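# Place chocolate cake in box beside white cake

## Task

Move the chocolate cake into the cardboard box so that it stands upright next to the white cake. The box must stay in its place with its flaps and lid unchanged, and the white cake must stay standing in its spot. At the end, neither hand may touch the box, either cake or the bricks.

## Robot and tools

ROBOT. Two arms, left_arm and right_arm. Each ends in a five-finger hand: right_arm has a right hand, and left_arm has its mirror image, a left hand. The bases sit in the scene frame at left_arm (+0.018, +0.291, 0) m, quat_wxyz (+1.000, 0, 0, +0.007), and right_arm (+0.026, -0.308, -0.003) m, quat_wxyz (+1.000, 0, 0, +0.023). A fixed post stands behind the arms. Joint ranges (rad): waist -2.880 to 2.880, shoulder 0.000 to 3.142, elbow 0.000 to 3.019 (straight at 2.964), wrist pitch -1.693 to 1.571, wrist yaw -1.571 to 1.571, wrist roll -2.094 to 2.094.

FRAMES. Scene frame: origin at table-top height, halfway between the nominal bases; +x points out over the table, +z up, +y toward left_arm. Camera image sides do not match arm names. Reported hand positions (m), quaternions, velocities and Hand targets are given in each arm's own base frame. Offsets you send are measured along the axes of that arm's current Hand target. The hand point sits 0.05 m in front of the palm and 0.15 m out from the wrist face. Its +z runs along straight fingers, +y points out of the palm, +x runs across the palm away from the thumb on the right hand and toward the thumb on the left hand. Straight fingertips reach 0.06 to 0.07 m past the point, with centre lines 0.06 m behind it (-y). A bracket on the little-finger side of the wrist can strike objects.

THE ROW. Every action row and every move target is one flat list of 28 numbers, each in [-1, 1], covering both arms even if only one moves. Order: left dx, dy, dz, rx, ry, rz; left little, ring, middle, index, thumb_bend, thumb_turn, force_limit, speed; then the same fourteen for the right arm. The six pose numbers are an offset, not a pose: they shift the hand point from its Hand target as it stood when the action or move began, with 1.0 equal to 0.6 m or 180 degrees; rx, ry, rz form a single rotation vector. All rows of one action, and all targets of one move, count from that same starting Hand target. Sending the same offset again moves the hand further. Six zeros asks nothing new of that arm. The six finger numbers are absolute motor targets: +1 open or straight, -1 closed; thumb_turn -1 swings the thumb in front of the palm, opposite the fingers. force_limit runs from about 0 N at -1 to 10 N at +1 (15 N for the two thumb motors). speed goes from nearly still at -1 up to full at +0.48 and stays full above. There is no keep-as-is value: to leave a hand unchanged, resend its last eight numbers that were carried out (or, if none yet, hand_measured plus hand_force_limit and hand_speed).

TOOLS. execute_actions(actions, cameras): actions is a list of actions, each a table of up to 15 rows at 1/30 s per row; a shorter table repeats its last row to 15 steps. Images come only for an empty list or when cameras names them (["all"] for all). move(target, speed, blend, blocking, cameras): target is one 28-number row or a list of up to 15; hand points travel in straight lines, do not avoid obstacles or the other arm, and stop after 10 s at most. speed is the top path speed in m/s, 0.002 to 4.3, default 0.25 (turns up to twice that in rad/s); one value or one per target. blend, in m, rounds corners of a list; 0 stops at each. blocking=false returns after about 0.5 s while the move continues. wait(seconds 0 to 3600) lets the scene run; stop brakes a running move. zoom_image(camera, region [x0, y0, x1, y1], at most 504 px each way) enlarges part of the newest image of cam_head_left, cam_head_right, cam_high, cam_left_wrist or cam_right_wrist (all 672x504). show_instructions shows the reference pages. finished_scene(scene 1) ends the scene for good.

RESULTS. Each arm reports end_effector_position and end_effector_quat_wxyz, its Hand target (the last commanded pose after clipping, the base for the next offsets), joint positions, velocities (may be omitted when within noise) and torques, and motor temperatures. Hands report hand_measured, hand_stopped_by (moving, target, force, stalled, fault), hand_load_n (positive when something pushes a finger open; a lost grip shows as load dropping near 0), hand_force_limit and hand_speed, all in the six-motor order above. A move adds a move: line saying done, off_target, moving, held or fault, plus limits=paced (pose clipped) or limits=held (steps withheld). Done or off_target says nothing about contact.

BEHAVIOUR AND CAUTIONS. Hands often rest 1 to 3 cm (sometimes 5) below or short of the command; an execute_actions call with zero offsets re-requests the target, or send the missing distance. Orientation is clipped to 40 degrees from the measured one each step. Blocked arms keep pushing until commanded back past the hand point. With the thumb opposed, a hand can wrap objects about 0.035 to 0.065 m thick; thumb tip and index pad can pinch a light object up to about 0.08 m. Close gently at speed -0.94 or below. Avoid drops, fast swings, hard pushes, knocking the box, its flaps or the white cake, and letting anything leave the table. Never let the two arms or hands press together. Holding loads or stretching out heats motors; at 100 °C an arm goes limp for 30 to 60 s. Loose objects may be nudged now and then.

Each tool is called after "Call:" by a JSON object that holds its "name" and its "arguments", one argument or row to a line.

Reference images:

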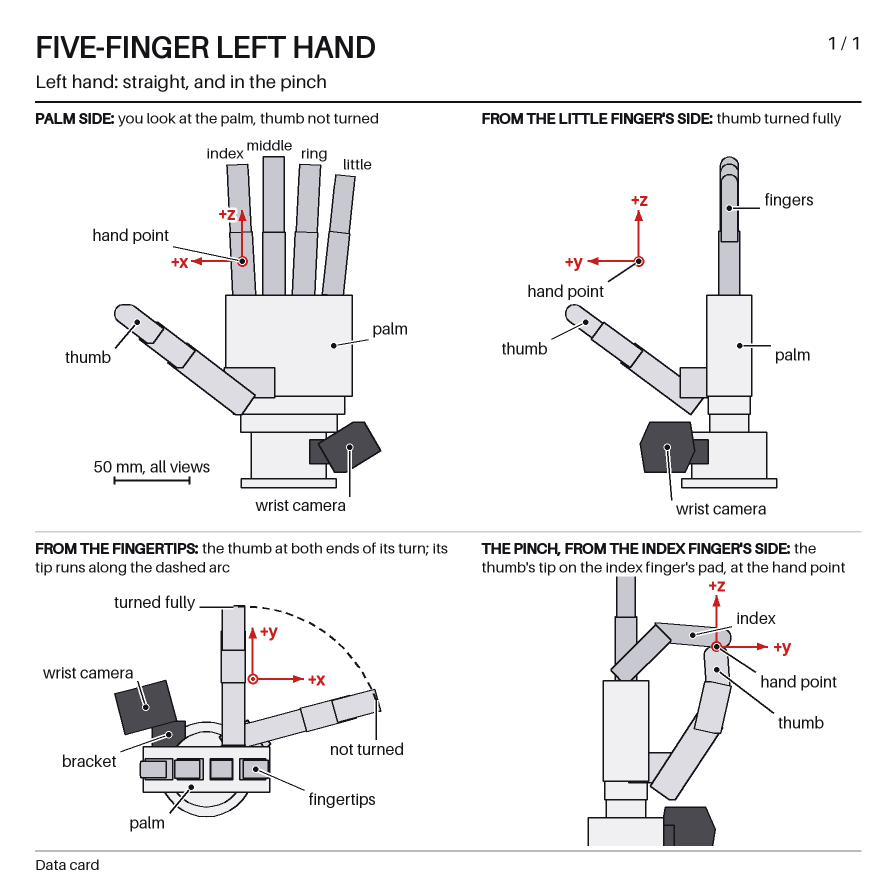

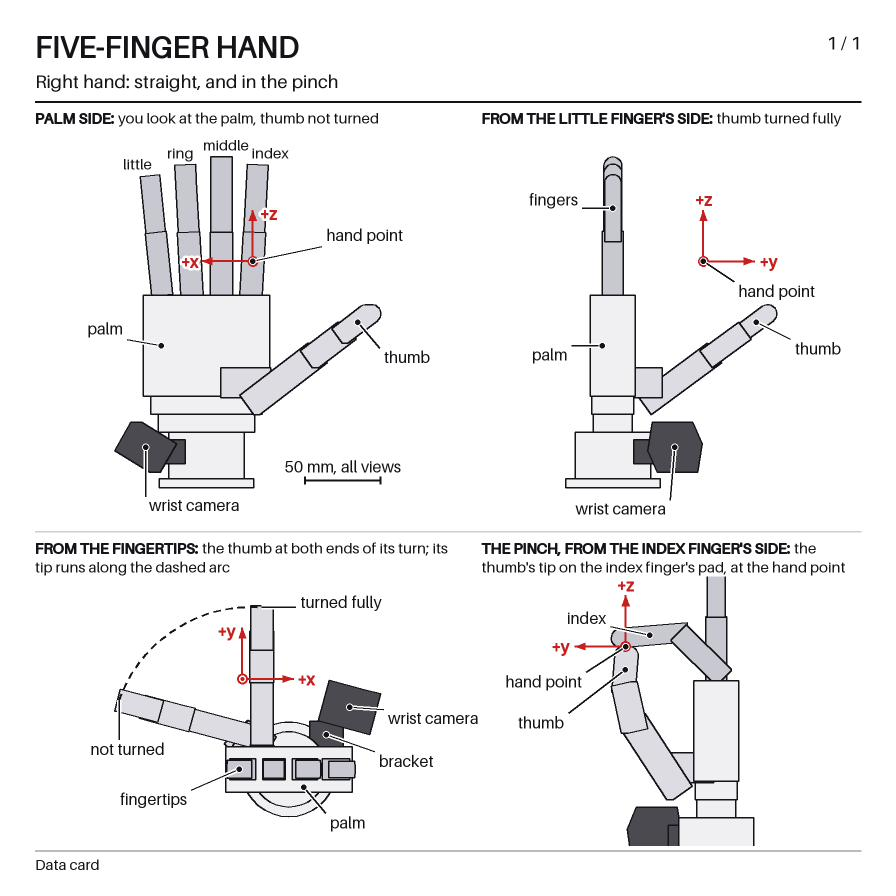

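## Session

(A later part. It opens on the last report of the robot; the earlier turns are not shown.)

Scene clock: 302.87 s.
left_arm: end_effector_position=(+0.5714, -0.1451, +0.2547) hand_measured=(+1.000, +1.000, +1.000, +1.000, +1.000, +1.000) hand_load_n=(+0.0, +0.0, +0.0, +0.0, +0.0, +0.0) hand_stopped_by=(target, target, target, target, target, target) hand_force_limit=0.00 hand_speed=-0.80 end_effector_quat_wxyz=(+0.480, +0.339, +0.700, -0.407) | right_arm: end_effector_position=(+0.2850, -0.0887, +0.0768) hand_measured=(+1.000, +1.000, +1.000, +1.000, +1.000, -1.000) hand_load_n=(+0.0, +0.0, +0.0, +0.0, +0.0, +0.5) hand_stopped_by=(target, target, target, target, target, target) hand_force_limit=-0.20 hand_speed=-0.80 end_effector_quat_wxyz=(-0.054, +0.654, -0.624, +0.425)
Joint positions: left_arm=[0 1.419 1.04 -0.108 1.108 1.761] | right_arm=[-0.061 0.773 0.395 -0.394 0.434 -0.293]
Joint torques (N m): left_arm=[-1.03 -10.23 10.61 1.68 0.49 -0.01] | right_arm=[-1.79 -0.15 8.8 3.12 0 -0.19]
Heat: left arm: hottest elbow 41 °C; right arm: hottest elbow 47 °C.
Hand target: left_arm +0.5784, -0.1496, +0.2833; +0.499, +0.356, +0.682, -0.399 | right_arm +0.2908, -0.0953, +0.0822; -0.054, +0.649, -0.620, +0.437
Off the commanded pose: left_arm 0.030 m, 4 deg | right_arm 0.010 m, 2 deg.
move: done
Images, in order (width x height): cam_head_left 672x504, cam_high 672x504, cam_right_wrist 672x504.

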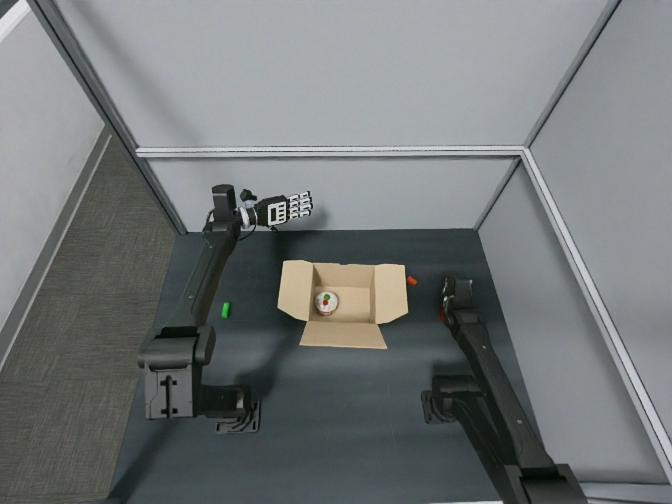

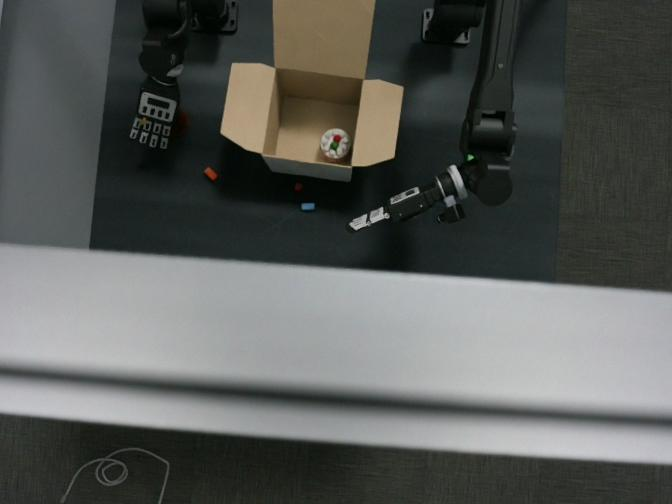

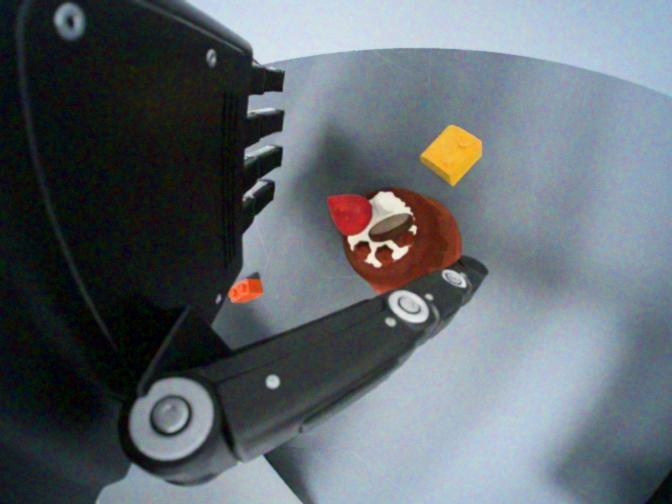

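Call:
{"name": "move", "arguments": {
  "target": [0,0,0,0,0,0,1,1,1,1,1,1,0,-0.8,-0.0195,0.0355,0.0357,0,0,0,1,1,1,1,1,-1,-0.2,-0.8],
  "cameras": ["cam_right_wrist","cam_high"],
  "speed": 0.06
}}

Call:
{"name": "zoom_image", "arguments": {
  "camera": "cam_high",
  "region": [50, 0, 250, 200]
}}

Call:
{"name": "zoom_image", "arguments": {
  "camera": "cam_right_wrist",
  "region": [240, 100, 520, 310]
}}

Scene clock: 311.80 s.
left_arm: end_effector_position=(+0.5714, -0.1451, +0.2547) hand_measured=(+1.000, +1.000, +1.000, +1.000, +1.000, +1.000) hand_load_n=(+0.0, +0.0, +0.0, +0.0, +0.0, +0.0) hand_stopped_by=(target, target, target, target, target, target) hand_force_limit=0.00 hand_speed=-0.80 end_effector_quat_wxyz=(+0.480, +0.339, +0.700, -0.407) | right_arm: end_effector_position=(+0.2844, -0.0935, +0.0450) hand_measured=(+1.000, +1.000, +1.000, +1.000, +1.000, -1.000) hand_load_n=(+0.0, +0.0, +0.0, +0.0, +0.0, +0.0) hand_stopped_by=(target, target, target, target, target, target) hand_force_limit=-0.20 hand_speed=-0.80 end_effector_quat_wxyz=(-0.055, +0.654, -0.624, +0.425)
Joint positions: left_arm=[0 1.419 1.04 -0.108 1.108 1.761] | right_arm=[-0.086 0.841 0.328 -0.251 0.415 -0.312]
Joint torques (N m): left_arm=[-1.44 -9.76 10.73 1.65 0.45 -0.04] | right_arm=[-1.96 -0.97 8.16 2.97 0.04 -0.12]
Heat: left arm: hottest elbow 41 °C; right arm: hottest elbow 46 °C.
Hand target: left_arm +0.5784, -0.1496, +0.2833; +0.499, +0.356, +0.682, -0.399 | right_arm +0.2900, -0.1003, +0.0502; -0.054, +0.649, -0.620, +0.437
Off the commanded pose: left_arm 0.030 m, 4 deg | right_arm 0.010 m, 2 deg.
move: done
Images, in order (width x height): cam_high 672x504, cam_right_wrist 672x504.

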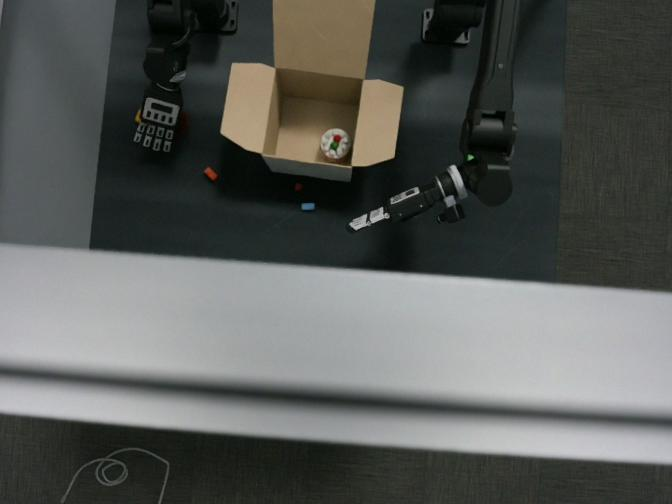

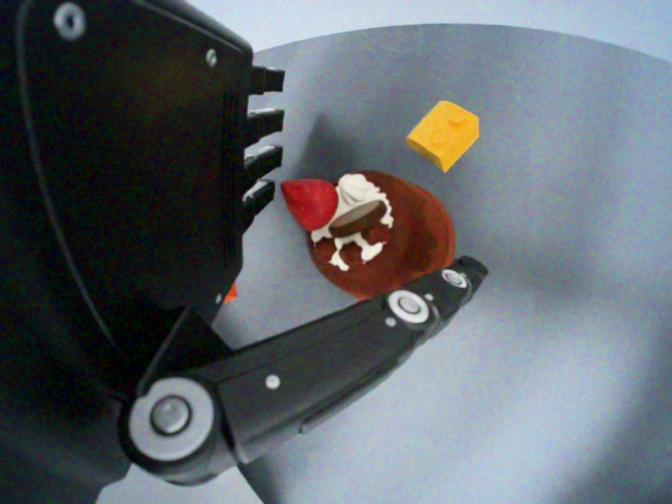

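Scaled by 2.520 from the camera's image (finer frame: 960x720).

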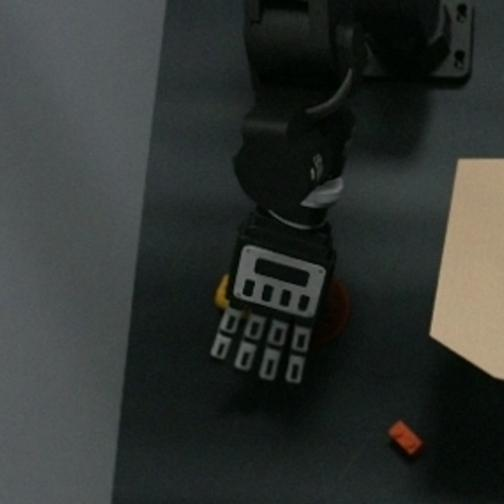

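Scaled by 1.800 from the camera's image (finer frame: 960x720).

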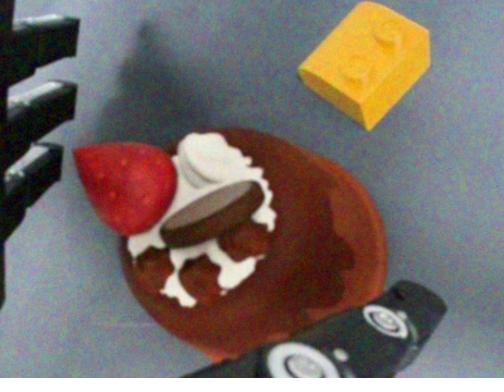

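Call:
{"name": "move", "arguments": {
  "target": [0,0,0,0,0,0,1,1,1,1,1,1,0,-0.8,-0.0042,-0.004,0.0142,0,0,0,1,1,1,1,1,-1,-0.2,-0.8],
  "cameras": ["cam_right_wrist"],
  "speed": 0.05
}}

Scene clock: 325.30 s.
left_arm: end_effector_position=(+0.5714, -0.1451, +0.2547) hand_measured=(+1.000, +1.000, +1.000, +1.000, +1.000, +1.000) hand_load_n=(+0.0, +0.0, +0.0, +0.0, +0.0, +0.0) hand_stopped_by=(target, target, target, target, target, target) hand_force_limit=0.00 hand_speed=-0.80 end_effector_quat_wxyz=(+0.480, +0.339, +0.700, -0.407) | right_arm: end_effector_position=(+0.2903, -0.0938, +0.0382) hand_measured=(+1.000, +1.000, +1.000, +1.000, +1.000, -1.000) hand_load_n=(+0.0, +0.0, +0.0, -0.5, +0.0, +0.5) hand_stopped_by=(target, target, target, target, target, target) hand_force_limit=-0.20 hand_speed=-0.80 end_effector_quat_wxyz=(-0.054, +0.655, -0.623, +0.423)
Joint positions: left_arm=[0 1.419 1.04 -0.108 1.108 1.761] | right_arm=[-0.086 0.888 0.328 -0.206 0.414 -0.313]
Joint torques (N m): left_arm=[-0.85 -10.34 10.54 1.63 0.49 -0.05] | right_arm=[-2.2 -0.56 8.27 3.07 0.02 -0.11]
Heat: left arm: hottest elbow 41 °C; right arm: hottest elbow 44 °C.
Hand target: left_arm +0.5784, -0.1496, +0.2833; +0.499, +0.356, +0.682, -0.399 | right_arm +0.2976, -0.1016, +0.0452; -0.054, +0.649, -0.620, +0.437
Off the commanded pose: left_arm 0.030 m, 4 deg | right_arm 0.013 m, 2 deg.
move: off_target (right_arm)

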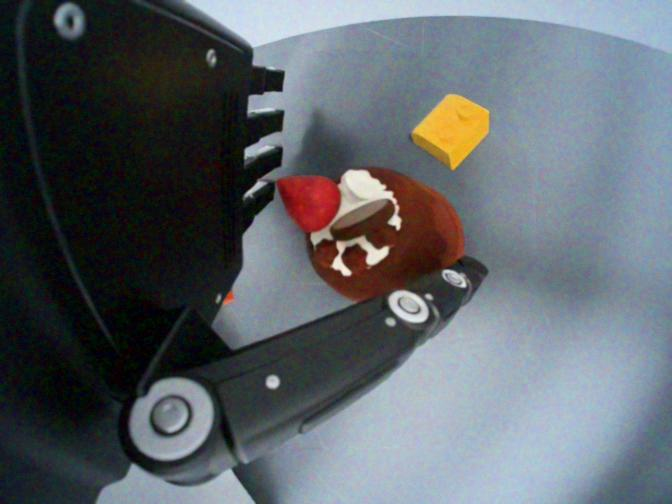

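Call:
{"name": "move", "arguments": {
  "target": [0,0,0,0,0,0,1,1,1,1,1,1,0,-0.8,0,0,0,0,0,0,1,1,0.2,0.2,0.4,-1,-0.7,-0.92],
  "cameras": ["cam_right_wrist"]
}}

Scene clock: 332.73 s.
left_arm: end_effector_position=(+0.5714, -0.1451, +0.2547) hand_measured=(+1.000, +1.000, +1.000, +1.000, +1.000, +1.000) hand_load_n=(+0.0, +0.0, +0.0, +0.0, +0.0, +0.0) hand_stopped_by=(target, target, target, target, target, target) hand_force_limit=0.00 hand_speed=-0.80 end_effector_quat_wxyz=(+0.480, +0.339, +0.700, -0.407) | right_arm: end_effector_position=(+0.2901, -0.0938, +0.0378) hand_measured=(+1.000, +1.000, +0.336, +0.388, +0.678, -1.000) hand_load_n=(+0.0, -0.5, +1.5, +1.5, +3.0, +0.5) hand_stopped_by=(target, target, force, force, force, target) hand_force_limit=-0.70 hand_speed=-0.92 end_effector_quat_wxyz=(-0.054, +0.655, -0.623, +0.423)
Joint positions: left_arm=[0 1.419 1.04 -0.108 1.108 1.761] | right_arm=[-0.086 0.89 0.328 -0.206 0.414 -0.313]
Joint torques (N m): left_arm=[-1.38 -9.82 10.56 1.62 0.5 0] | right_arm=[-1.85 -1.79 8.23 3.07 0.06 -0.17]
Heat: left arm: hottest elbow 41 °C; right arm: hottest elbow 44 °C.
Hand target: left_arm +0.5784, -0.1496, +0.2833; +0.499, +0.356, +0.682, -0.399 | right_arm +0.2976, -0.1016, +0.0452; -0.054, +0.649, -0.620, +0.437
Off the commanded pose: left_arm 0.030 m, 4 deg | right_arm 0.013 m, 2 deg.
move: done

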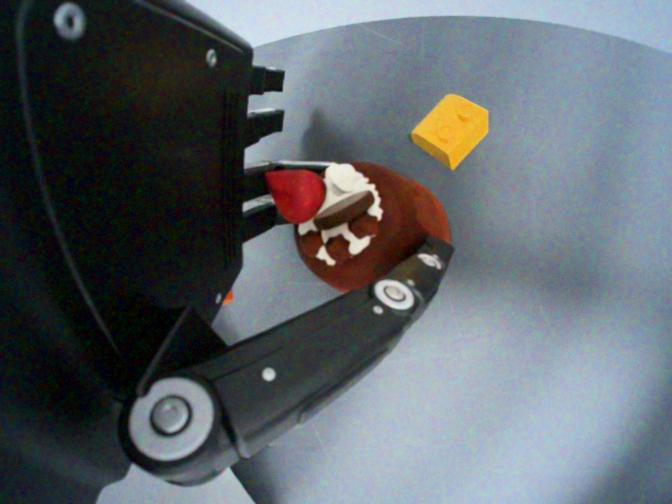

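Call:
{"name": "move", "arguments": {
  "target": [0,0,0,0,0,0,1,1,1,1,1,1,0,-0.8,0,0,0,0,0,0,1,1,0.15,0.15,0.35,-1,-0.2,-0.95],
  "cameras": []
}}

Call:
{"name": "move", "arguments": {
  "target": [0,0,0,0,0,0,1,1,1,1,1,1,0,-0.8,0,0,0,0,0,0,-1,1,0.15,0.15,0.35,-1,-0.2,-0.8],
  "cameras": ["cam_right_wrist"]
}}

Scene clock: 335.70 s.
left_arm: end_effector_position=(+0.5714, -0.1451, +0.2547) hand_measured=(+1.000, +1.000, +1.000, +1.000, +1.000, +1.000) hand_load_n=(+0.0, +0.0, +0.0, +0.0, +0.0, +0.0) hand_stopped_by=(target, target, target, target, target, target) hand_force_limit=0.00 hand_speed=-0.80 end_effector_quat_wxyz=(+0.480, +0.339, +0.700, -0.407) | right_arm: end_effector_position=(+0.2901, -0.0938, +0.0378) hand_measured=(+1.000, +1.000, +0.322, +0.374, +0.674, -1.000) hand_load_n=(+0.0, +0.0, +4.0, +4.0, +7.0, +0.0) hand_stopped_by=(target, target, force, force, force, target) hand_force_limit=-0.20 hand_speed=-0.95 end_effector_quat_wxyz=(-0.054, +0.655, -0.623, +0.423)
Joint positions: left_arm=[0 1.419 1.04 -0.108 1.108 1.761] | right_arm=[-0.086 0.89 0.328 -0.206 0.414 -0.313]
Joint torques (N m): left_arm=[-0.85 -9.99 10.54 1.58 0.48 -0.04] | right_arm=[-1.79 -1.08 8.42 3.22 0.06 -0.16]
Heat: left arm: hottest elbow 41 °C; right arm: hottest elbow 44 °C.
Hand target: left_arm +0.5784, -0.1496, +0.2833; +0.499, +0.356, +0.682, -0.399 | right_arm +0.2976, -0.1016, +0.0452; -0.054, +0.649, -0.620, +0.437
Off the commanded pose: left_arm 0.030 m, 4 deg | right_arm 0.013 m, 2 deg.
move: done

Scene clock: 339.87 s.
left_arm: end_effector_position=(+0.5714, -0.1451, +0.2547) hand_measured=(+1.000, +1.000, +1.000, +1.000, +1.000, +1.000) hand_load_n=(+0.0, +0.0, +0.0, +0.0, +0.0, +0.0) hand_stopped_by=(target, target, target, target, target, target) hand_force_limit=0.00 hand_speed=-0.80 end_effector_quat_wxyz=(+0.480, +0.339, +0.700, -0.407) | right_arm: end_effector_position=(+0.2901, -0.0938, +0.0378) hand_measured=(-1.000, +1.000, +0.322, +0.374, +0.674, -1.000) hand_load_n=(+0.0, +0.0, +4.0, +4.5, +7.5, +0.0) hand_stopped_by=(target, target, force, force, force, target) hand_force_limit=-0.20 hand_speed=-0.80 end_effector_quat_wxyz=(-0.054, +0.655, -0.623, +0.423)
Joint positions: left_arm=[0 1.419 1.04 -0.108 1.108 1.761] | right_arm=[-0.086 0.89 0.328 -0.206 0.414 -0.313]
Joint torques (N m): left_arm=[-1.14 -10.17 10.78 1.65 0.47 0.01] | right_arm=[-2.32 -0.5 8.35 3.02 0.07 -0.1]
Heat: left arm: hottest elbow 41 °C; right arm: hottest elbow 44 °C.
Hand target: left_arm +0.5784, -0.1496, +0.2833; +0.499, +0.356, +0.682, -0.399 | right_arm +0.2976, -0.1016, +0.0452; -0.054, +0.649, -0.620, +0.437
Off the commanded pose: left_arm 0.030 m, 4 deg | right_arm 0.013 m, 2 deg.
move: done

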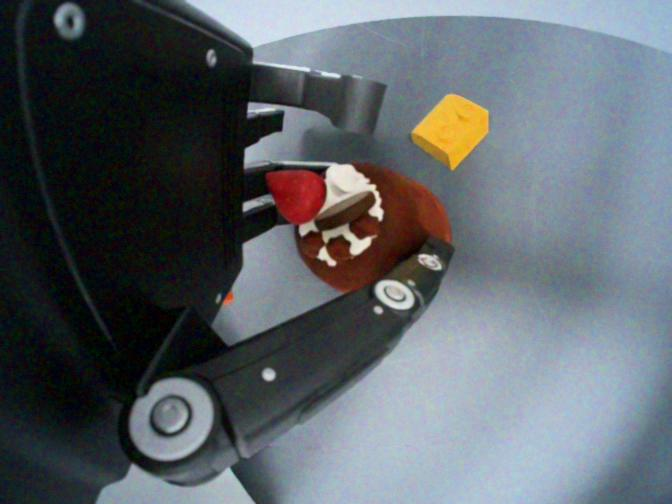

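Call:
{"name": "move", "arguments": {
  "target": [0,0,0,0,0,0,1,1,1,1,1,1,0,-0.8,0.196,-0.240,-0.239,0,0,0,-1,1,0.15,0.15,0.35,-1,-0.2,-0.8],
  "cameras": ["cam_right_wrist","cam_high","cam_head_left"],
  "speed": 0.12
}}

Scene clock: 351.47 s.
left_arm: end_effector_position=(+0.5714, -0.1451, +0.2547) hand_measured=(+1.000, +1.000, +1.000, +1.000, +1.000, +1.000) hand_load_n=(+0.0, +0.0, +0.0, +0.0, +0.0, +0.0) hand_stopped_by=(target, target, target, target, target, target) hand_force_limit=0.00 hand_speed=-0.80 end_effector_quat_wxyz=(+0.480, +0.339, +0.700, -0.407) | right_arm: end_effector_position=(+0.2897, -0.0954, +0.2480) hand_measured=(-1.000, +1.000, +0.322, +0.374, +0.674, -1.000) hand_load_n=(+0.0, +0.0, +4.0, +4.0, +7.5, +0.5) hand_stopped_by=(target, target, force, force, force, target) hand_force_limit=-0.20 hand_speed=-0.80 end_effector_quat_wxyz=(-0.047, +0.660, -0.625, +0.415)
Joint positions: left_arm=[0 1.419 1.04 -0.108 1.108 1.761] | right_arm=[-0.092 0.729 0.843 -0.903 0.411 -0.318]
Joint torques (N m): left_arm=[-1.26 -9.35 10.71 1.7 0.48 -0.01] | right_arm=[-1.49 -1.26 13.75 1.57 0.15 -0.12]
Heat: left arm: hottest elbow 41 °C; right arm: hottest elbow 44 °C.
Hand target: left_arm +0.5784, -0.1496, +0.2833; +0.499, +0.356, +0.682, -0.399 | right_arm +0.2979, -0.1017, +0.2800; -0.054, +0.649, -0.620, +0.437
Off the commanded pose: left_arm 0.030 m, 4 deg | right_arm 0.034 m, 3 deg.
move: off_target (right_arm)
Images, in order (width x height): cam_head_left 672x504, cam_high 672x504, cam_right_wrist 672x504.

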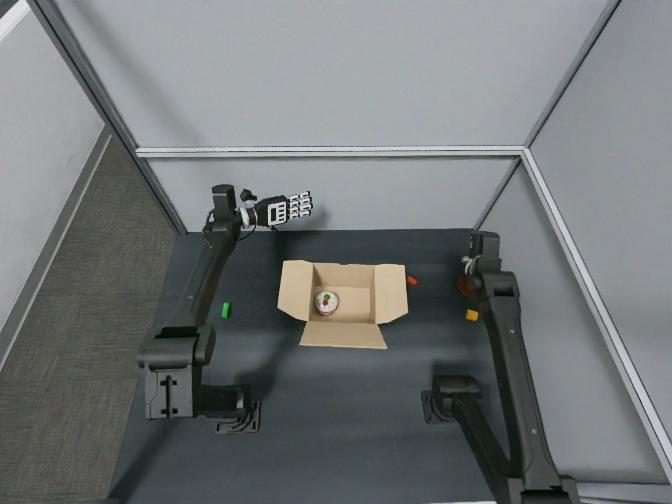

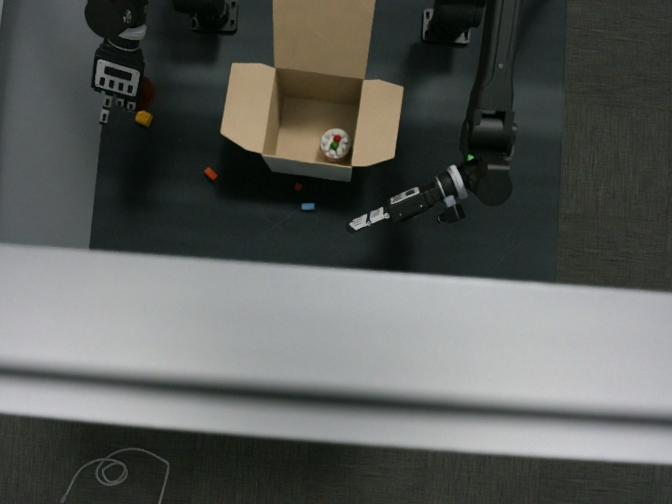

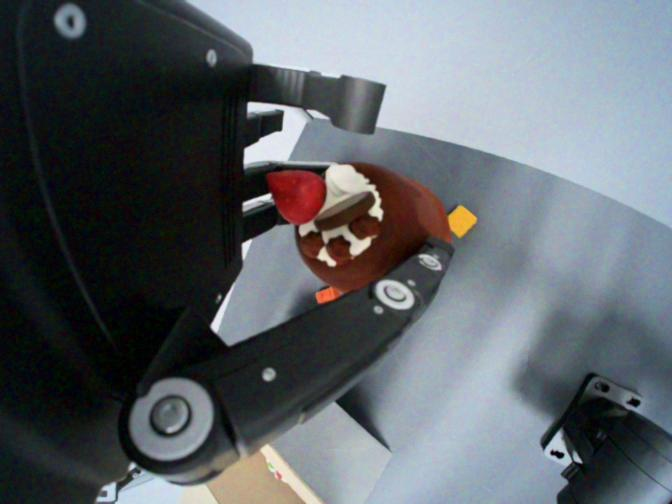

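Call:
{"name": "move", "arguments": {
  "target": [0,0,0,0,0,0,1,1,1,1,1,1,0,-0.8,-0.476,-0.1794,-0.2367,0,0,0,-1,1,0.15,0.15,0.35,-1,-0.2,-0.8],
  "cameras": ["cam_right_wrist","cam_high","cam_head_left","cam_head_right"],
  "speed": 0.15
}}

Call:
{"name": "zoom_image", "arguments": {
  "camera": "cam_high",
  "region": [210, 0, 410, 200]
}}

Call:
{"name": "zoom_image", "arguments": {
  "camera": "cam_head_left",
  "region": [265, 220, 425, 380]
}}

Scene clock: 359.13 s.
left_arm: end_effector_position=(+0.5714, -0.1451, +0.2547) hand_measured=(+1.000, +1.000, +1.000, +1.000, +1.000, +1.000) hand_load_n=(+0.0, +0.0, +0.0, +0.0, +0.0, +0.0) hand_stopped_by=(target, target, target, target, target, target) hand_force_limit=0.00 hand_speed=-0.80 end_effector_quat_wxyz=(+0.480, +0.339, +0.700, -0.407) | right_arm: end_effector_position=(+0.3223, +0.2218, +0.2680) hand_measured=(-1.000, +1.000, +0.322, +0.374, +0.674, -1.000) hand_load_n=(+0.0, +0.0, +4.0, +4.5, +7.5, +0.0) hand_stopped_by=(target, target, force, force, force, target) hand_force_limit=-0.20 hand_speed=-0.80 end_effector_quat_wxyz=(-0.028, +0.661, -0.612, +0.433)
Joint positions: left_arm=[0 1.419 1.04 -0.108 1.108 1.761] | right_arm=[0.893 1.37 1.366 -1.572 0.899 0.817]
Joint torques (N m): left_arm=[-1.2 -9.93 10.65 1.61 0.46 -0.01] | right_arm=[0.15 -8.06 12.21 0.03 0.86 0.12]
Heat: left arm: hottest elbow 41 °C; right arm: hottest elbow 46 °C.
Hand target: left_arm +0.5784, -0.1496, +0.2833; +0.499, +0.356, +0.682, -0.399 | right_arm +0.3322, +0.2330, +0.2898; -0.054, +0.649, -0.620, +0.437
Off the commanded pose: left_arm 0.030 m, 4 deg | right_arm 0.026 m, 3 deg.
move: off_target (right_arm)
Images, in order (width x height): cam_head_left 672x504, cam_head_right 672x504, cam_high 672x504, cam_right_wrist 672x504.

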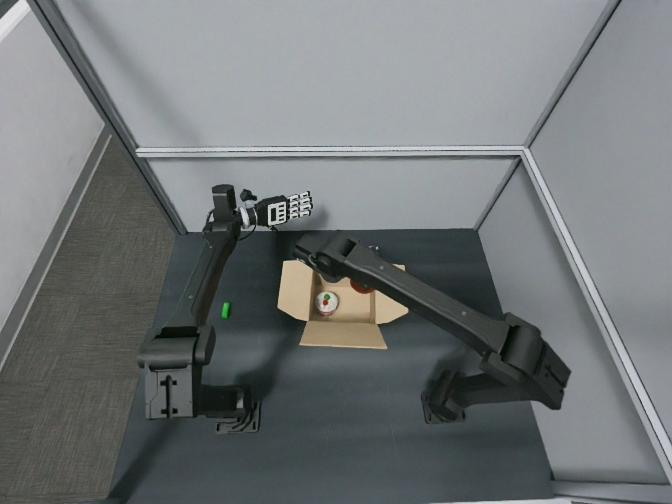

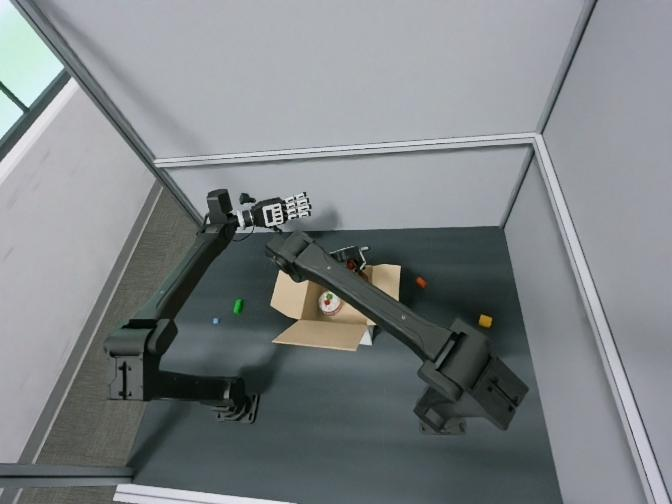

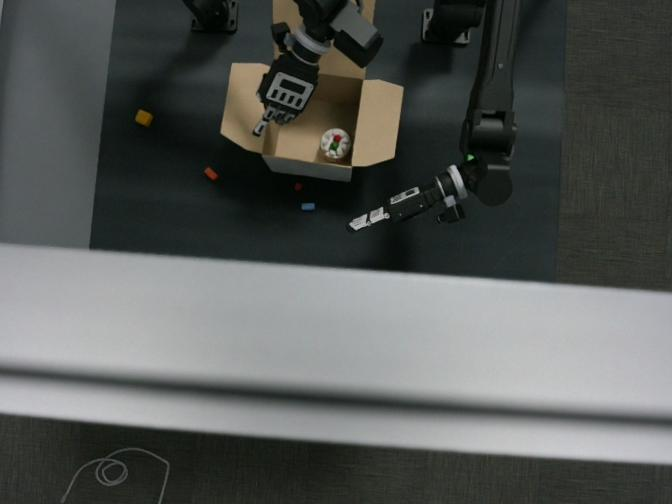

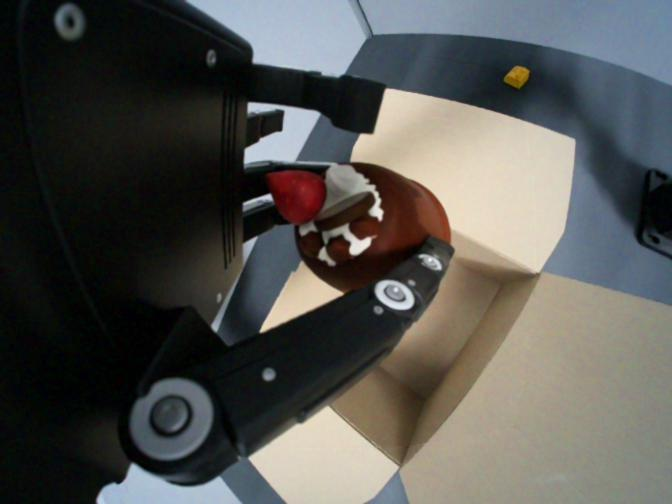

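Scaled by 2.520 from the camera's image (finer frame: 960x720).

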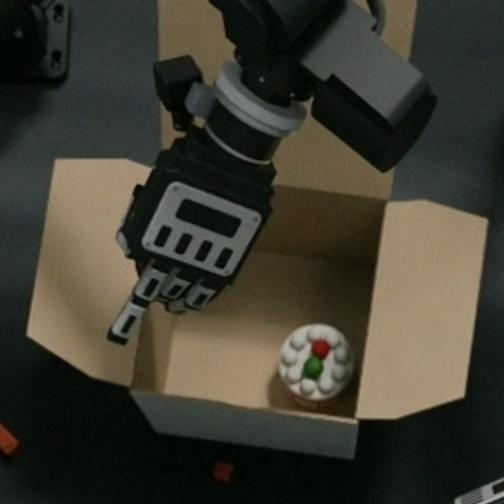

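Scaled by 3.150 from the camera's image (finer frame: 960x720).

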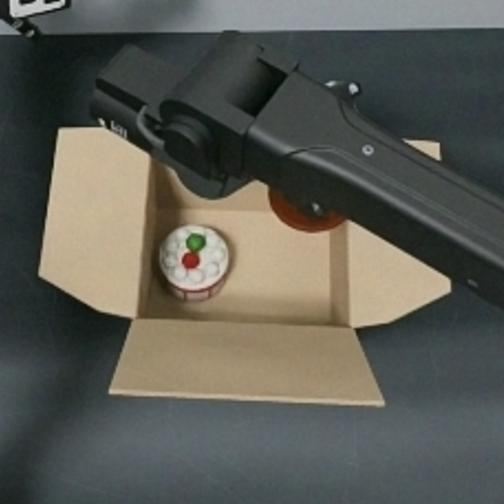

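Call:
{"name": "move", "arguments": {
  "target": [0,0,0,0,0,0,1,1,1,1,1,1,0,-0.8,-0.0845,0.0698,0.0788,0,0,0,-1,0.4,0.15,0.15,0.35,-1,-0.2,-0.8],
  "cameras": ["cam_right_wrist","cam_high","cam_head_left"],
  "speed": 0.08
}}

Call:
{"name": "zoom_image", "arguments": {
  "camera": "cam_high",
  "region": [210, 0, 410, 200]
}}

Call:
{"name": "zoom_image", "arguments": {
  "camera": "cam_head_left",
  "region": [265, 220, 425, 380]
}}

Scene clock: 380.17 s.
left_arm: end_effector_position=(+0.5714, -0.1451, +0.2547) hand_measured=(+1.000, +1.000, +1.000, +1.000, +1.000, +1.000) hand_load_n=(+0.0, +0.0, +0.0, +0.0, +0.0, +0.0) hand_stopped_by=(target, target, target, target, target, target) hand_force_limit=0.00 hand_speed=-0.80 end_effector_quat_wxyz=(+0.480, +0.339, +0.700, -0.407) | right_arm: end_effector_position=(+0.3333, +0.2386, +0.2069) hand_measured=(-1.000, +0.400, +0.322, +0.374, +0.674, -1.000) hand_load_n=(+0.0, +0.0, +4.0, +4.0, +7.5, +0.5) hand_stopped_by=(target, target, force, force, force, target) hand_force_limit=-0.20 hand_speed=-0.80 end_effector_quat_wxyz=(-0.040, +0.656, -0.617, +0.432)
Joint positions: left_arm=[0 1.419 1.04 -0.108 1.108 1.761] | right_arm=[0.898 1.419 1.256 -1.392 0.899 0.828]
Joint torques (N m): left_arm=[-1.49 -9.64 10.51 1.7 0.47 -0.06] | right_arm=[0.44 -8.94 8.27 1.06 0.82 0.17]
Heat: left arm: hottest elbow 41 °C; right arm: hottest elbow 46 °C.
Hand target: left_arm +0.5784, -0.1496, +0.2833; +0.499, +0.356, +0.682, -0.399 | right_arm +0.3382, +0.2445, +0.2098; -0.054, +0.649, -0.620, +0.437
Off the commanded pose: left_arm 0.030 m, 4 deg | right_arm 0.008 m, 2 deg.
move: done
Images, in order (width x height): cam_head_left 672x504, cam_high 672x504, cam_right_wrist 672x504.

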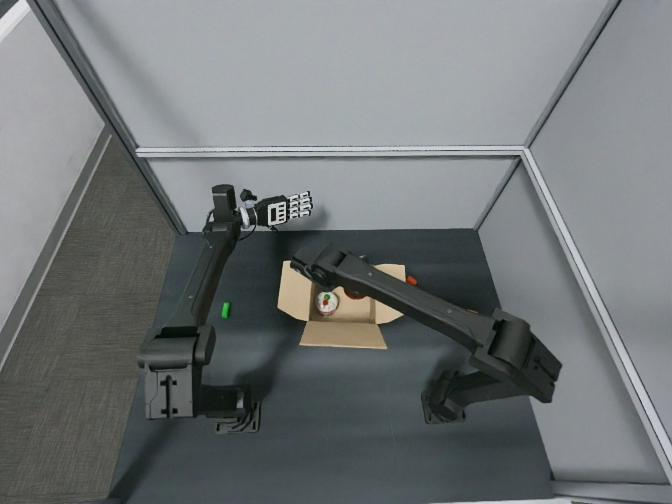

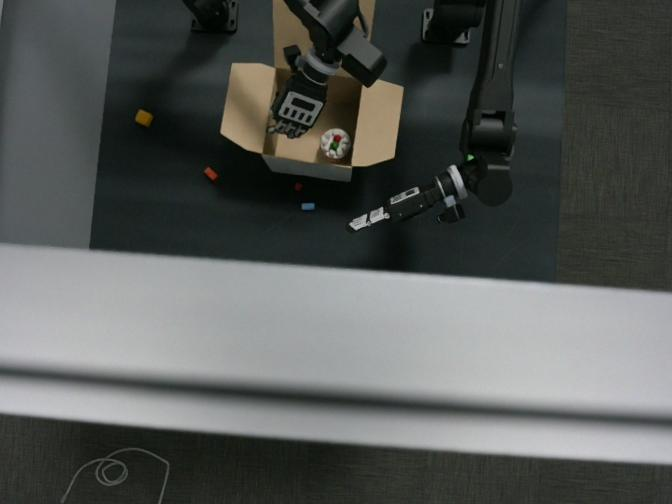

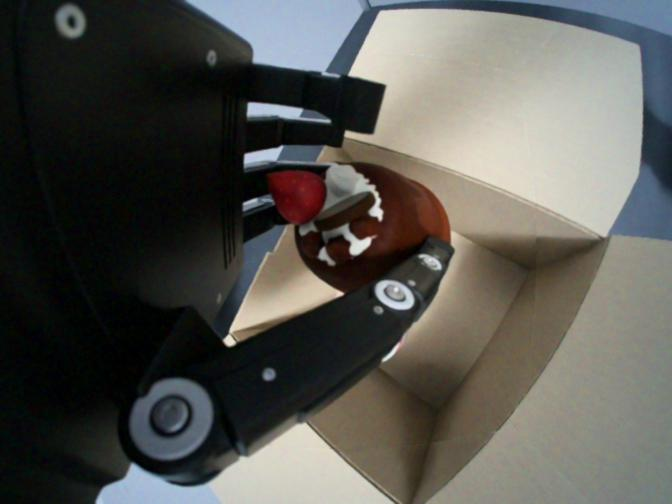

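Scaled by 2.520 from the camera's image (finer frame: 960x720).

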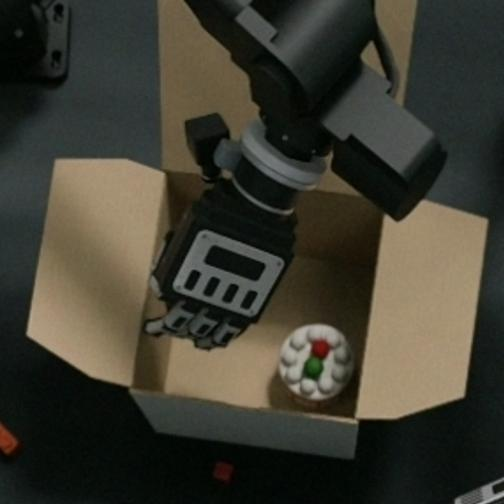

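Scaled by 3.150 from the camera's image (finer frame: 960x720).

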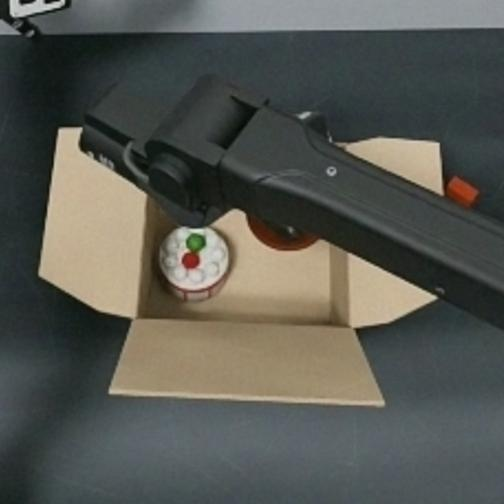

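Call:
{"name": "move", "arguments": {
  "target": [0,0,0,0,0,0,1,1,1,1,1,1,0,-0.8,-0.0417,0.051,0.051,0,0,0,-1,0.4,0.15,0.15,0.35,-1,-0.2,-0.8],
  "cameras": ["cam_right_wrist","cam_high","cam_head_left","cam_head_right"],
  "speed": 0.06
}}

Call:
{"name": "zoom_image", "arguments": {
  "camera": "cam_high",
  "region": [210, 0, 410, 200]
}}

Call:
{"name": "zoom_image", "arguments": {
  "camera": "cam_head_left",
  "region": [265, 220, 425, 380]
}}

Call:
{"name": "zoom_image", "arguments": {
  "camera": "cam_head_right",
  "region": [265, 220, 425, 380]
}}

Scene clock: 405.20 s.
left_arm: end_effector_position=(+0.5714, -0.1451, +0.2547) hand_measured=(+1.000, +1.000, +1.000, +1.000, +1.000, +1.000) hand_load_n=(+0.0, +0.0, +0.0, +0.0, +0.0, +0.0) hand_stopped_by=(target, target, target, target, target, target) hand_force_limit=0.00 hand_speed=-0.80 end_effector_quat_wxyz=(+0.480, +0.339, +0.700, -0.407) | right_arm: end_effector_position=(+0.3331, +0.2384, +0.1579) hand_measured=(-1.000, +0.400, +0.322, +0.374, +0.674, -1.000) hand_load_n=(+0.0, +0.0, +4.0, +4.0, +7.5, +0.5) hand_stopped_by=(target, target, force, force, force, target) hand_force_limit=-0.20 hand_speed=-0.80 end_effector_quat_wxyz=(-0.041, +0.656, -0.618, +0.432)
Joint positions: left_arm=[0 1.419 1.04 -0.108 1.108 1.761] | right_arm=[0.898 1.447 1.153 -1.26 0.899 0.83]
Joint torques (N m): left_arm=[-1.14 -10.23 10.62 1.63 0.46 -0.04] | right_arm=[-0.26 -8.53 7.87 1.05 0.84 0.21]
Heat: left arm: hottest elbow 41 °C; right arm: hottest elbow 45 °C.
Hand target: left_arm +0.5784, -0.1496, +0.2833; +0.499, +0.356, +0.682, -0.399 | right_arm +0.3382, +0.2445, +0.1599; -0.054, +0.649, -0.620, +0.437
Off the commanded pose: left_arm 0.030 m, 4 deg | right_arm 0.008 m, 2 deg.
move: done
Images, in order (width x height): cam_head_left 672x504, cam_head_right 672x504, cam_high 672x504, cam_right_wrist 672x504.

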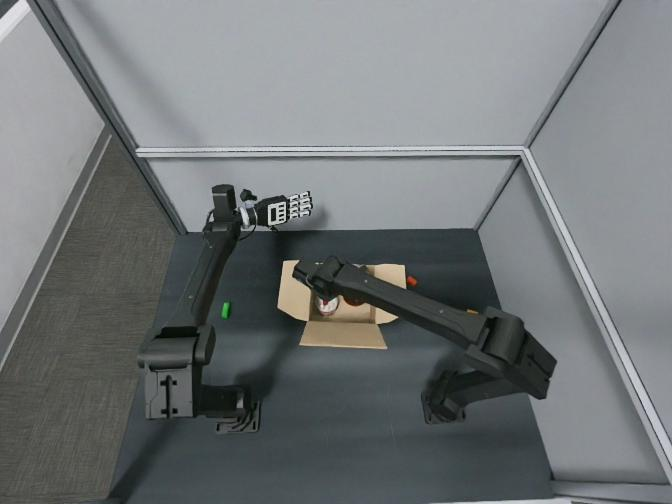

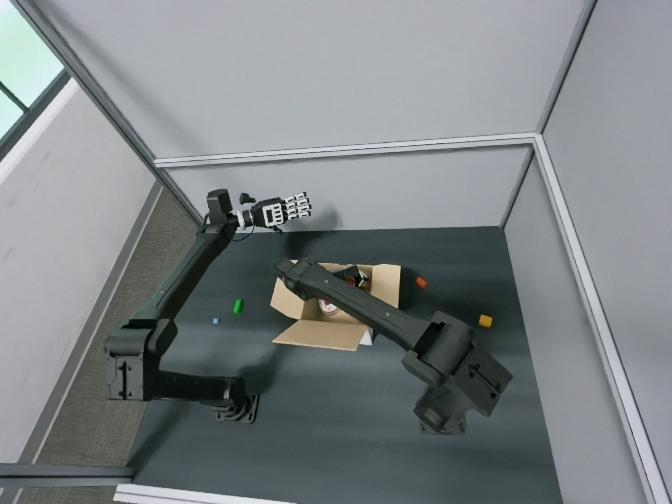

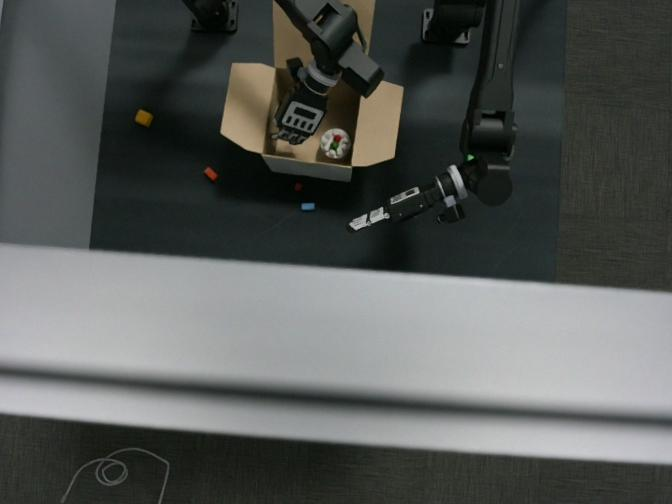

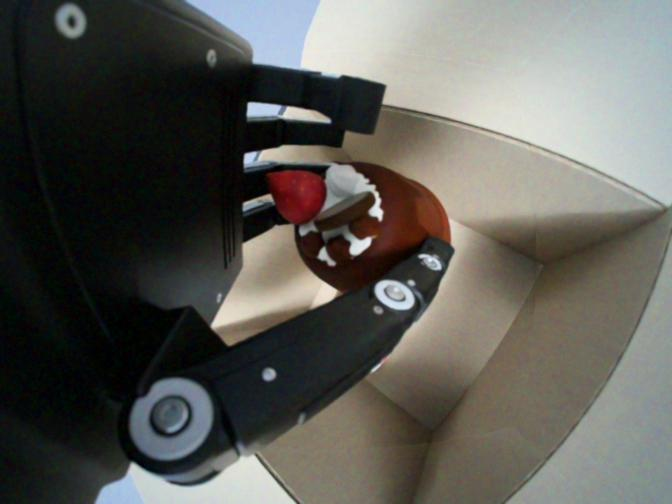

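Scaled by 2.520 from the camera's image (finer frame: 960x720).

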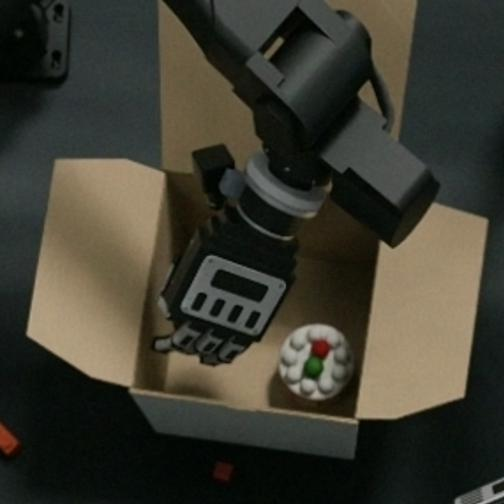

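Scaled by 3.150 from the camera's image (finer frame: 960x720).

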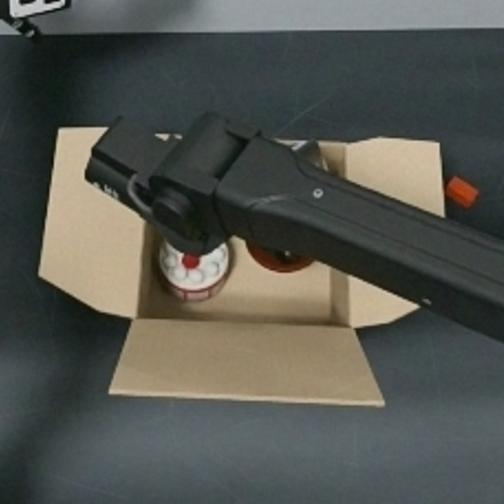

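Scaled by 3.150 from the camera's image (finer frame: 960x720).

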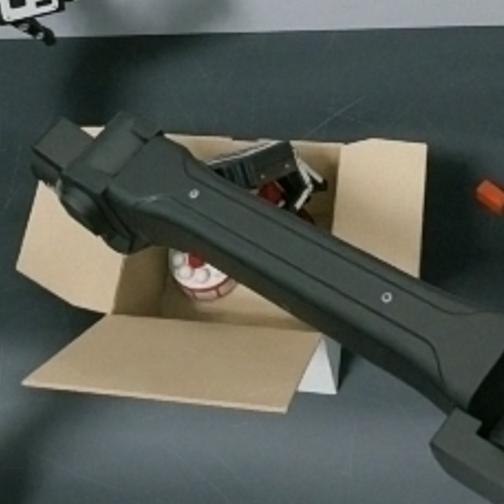

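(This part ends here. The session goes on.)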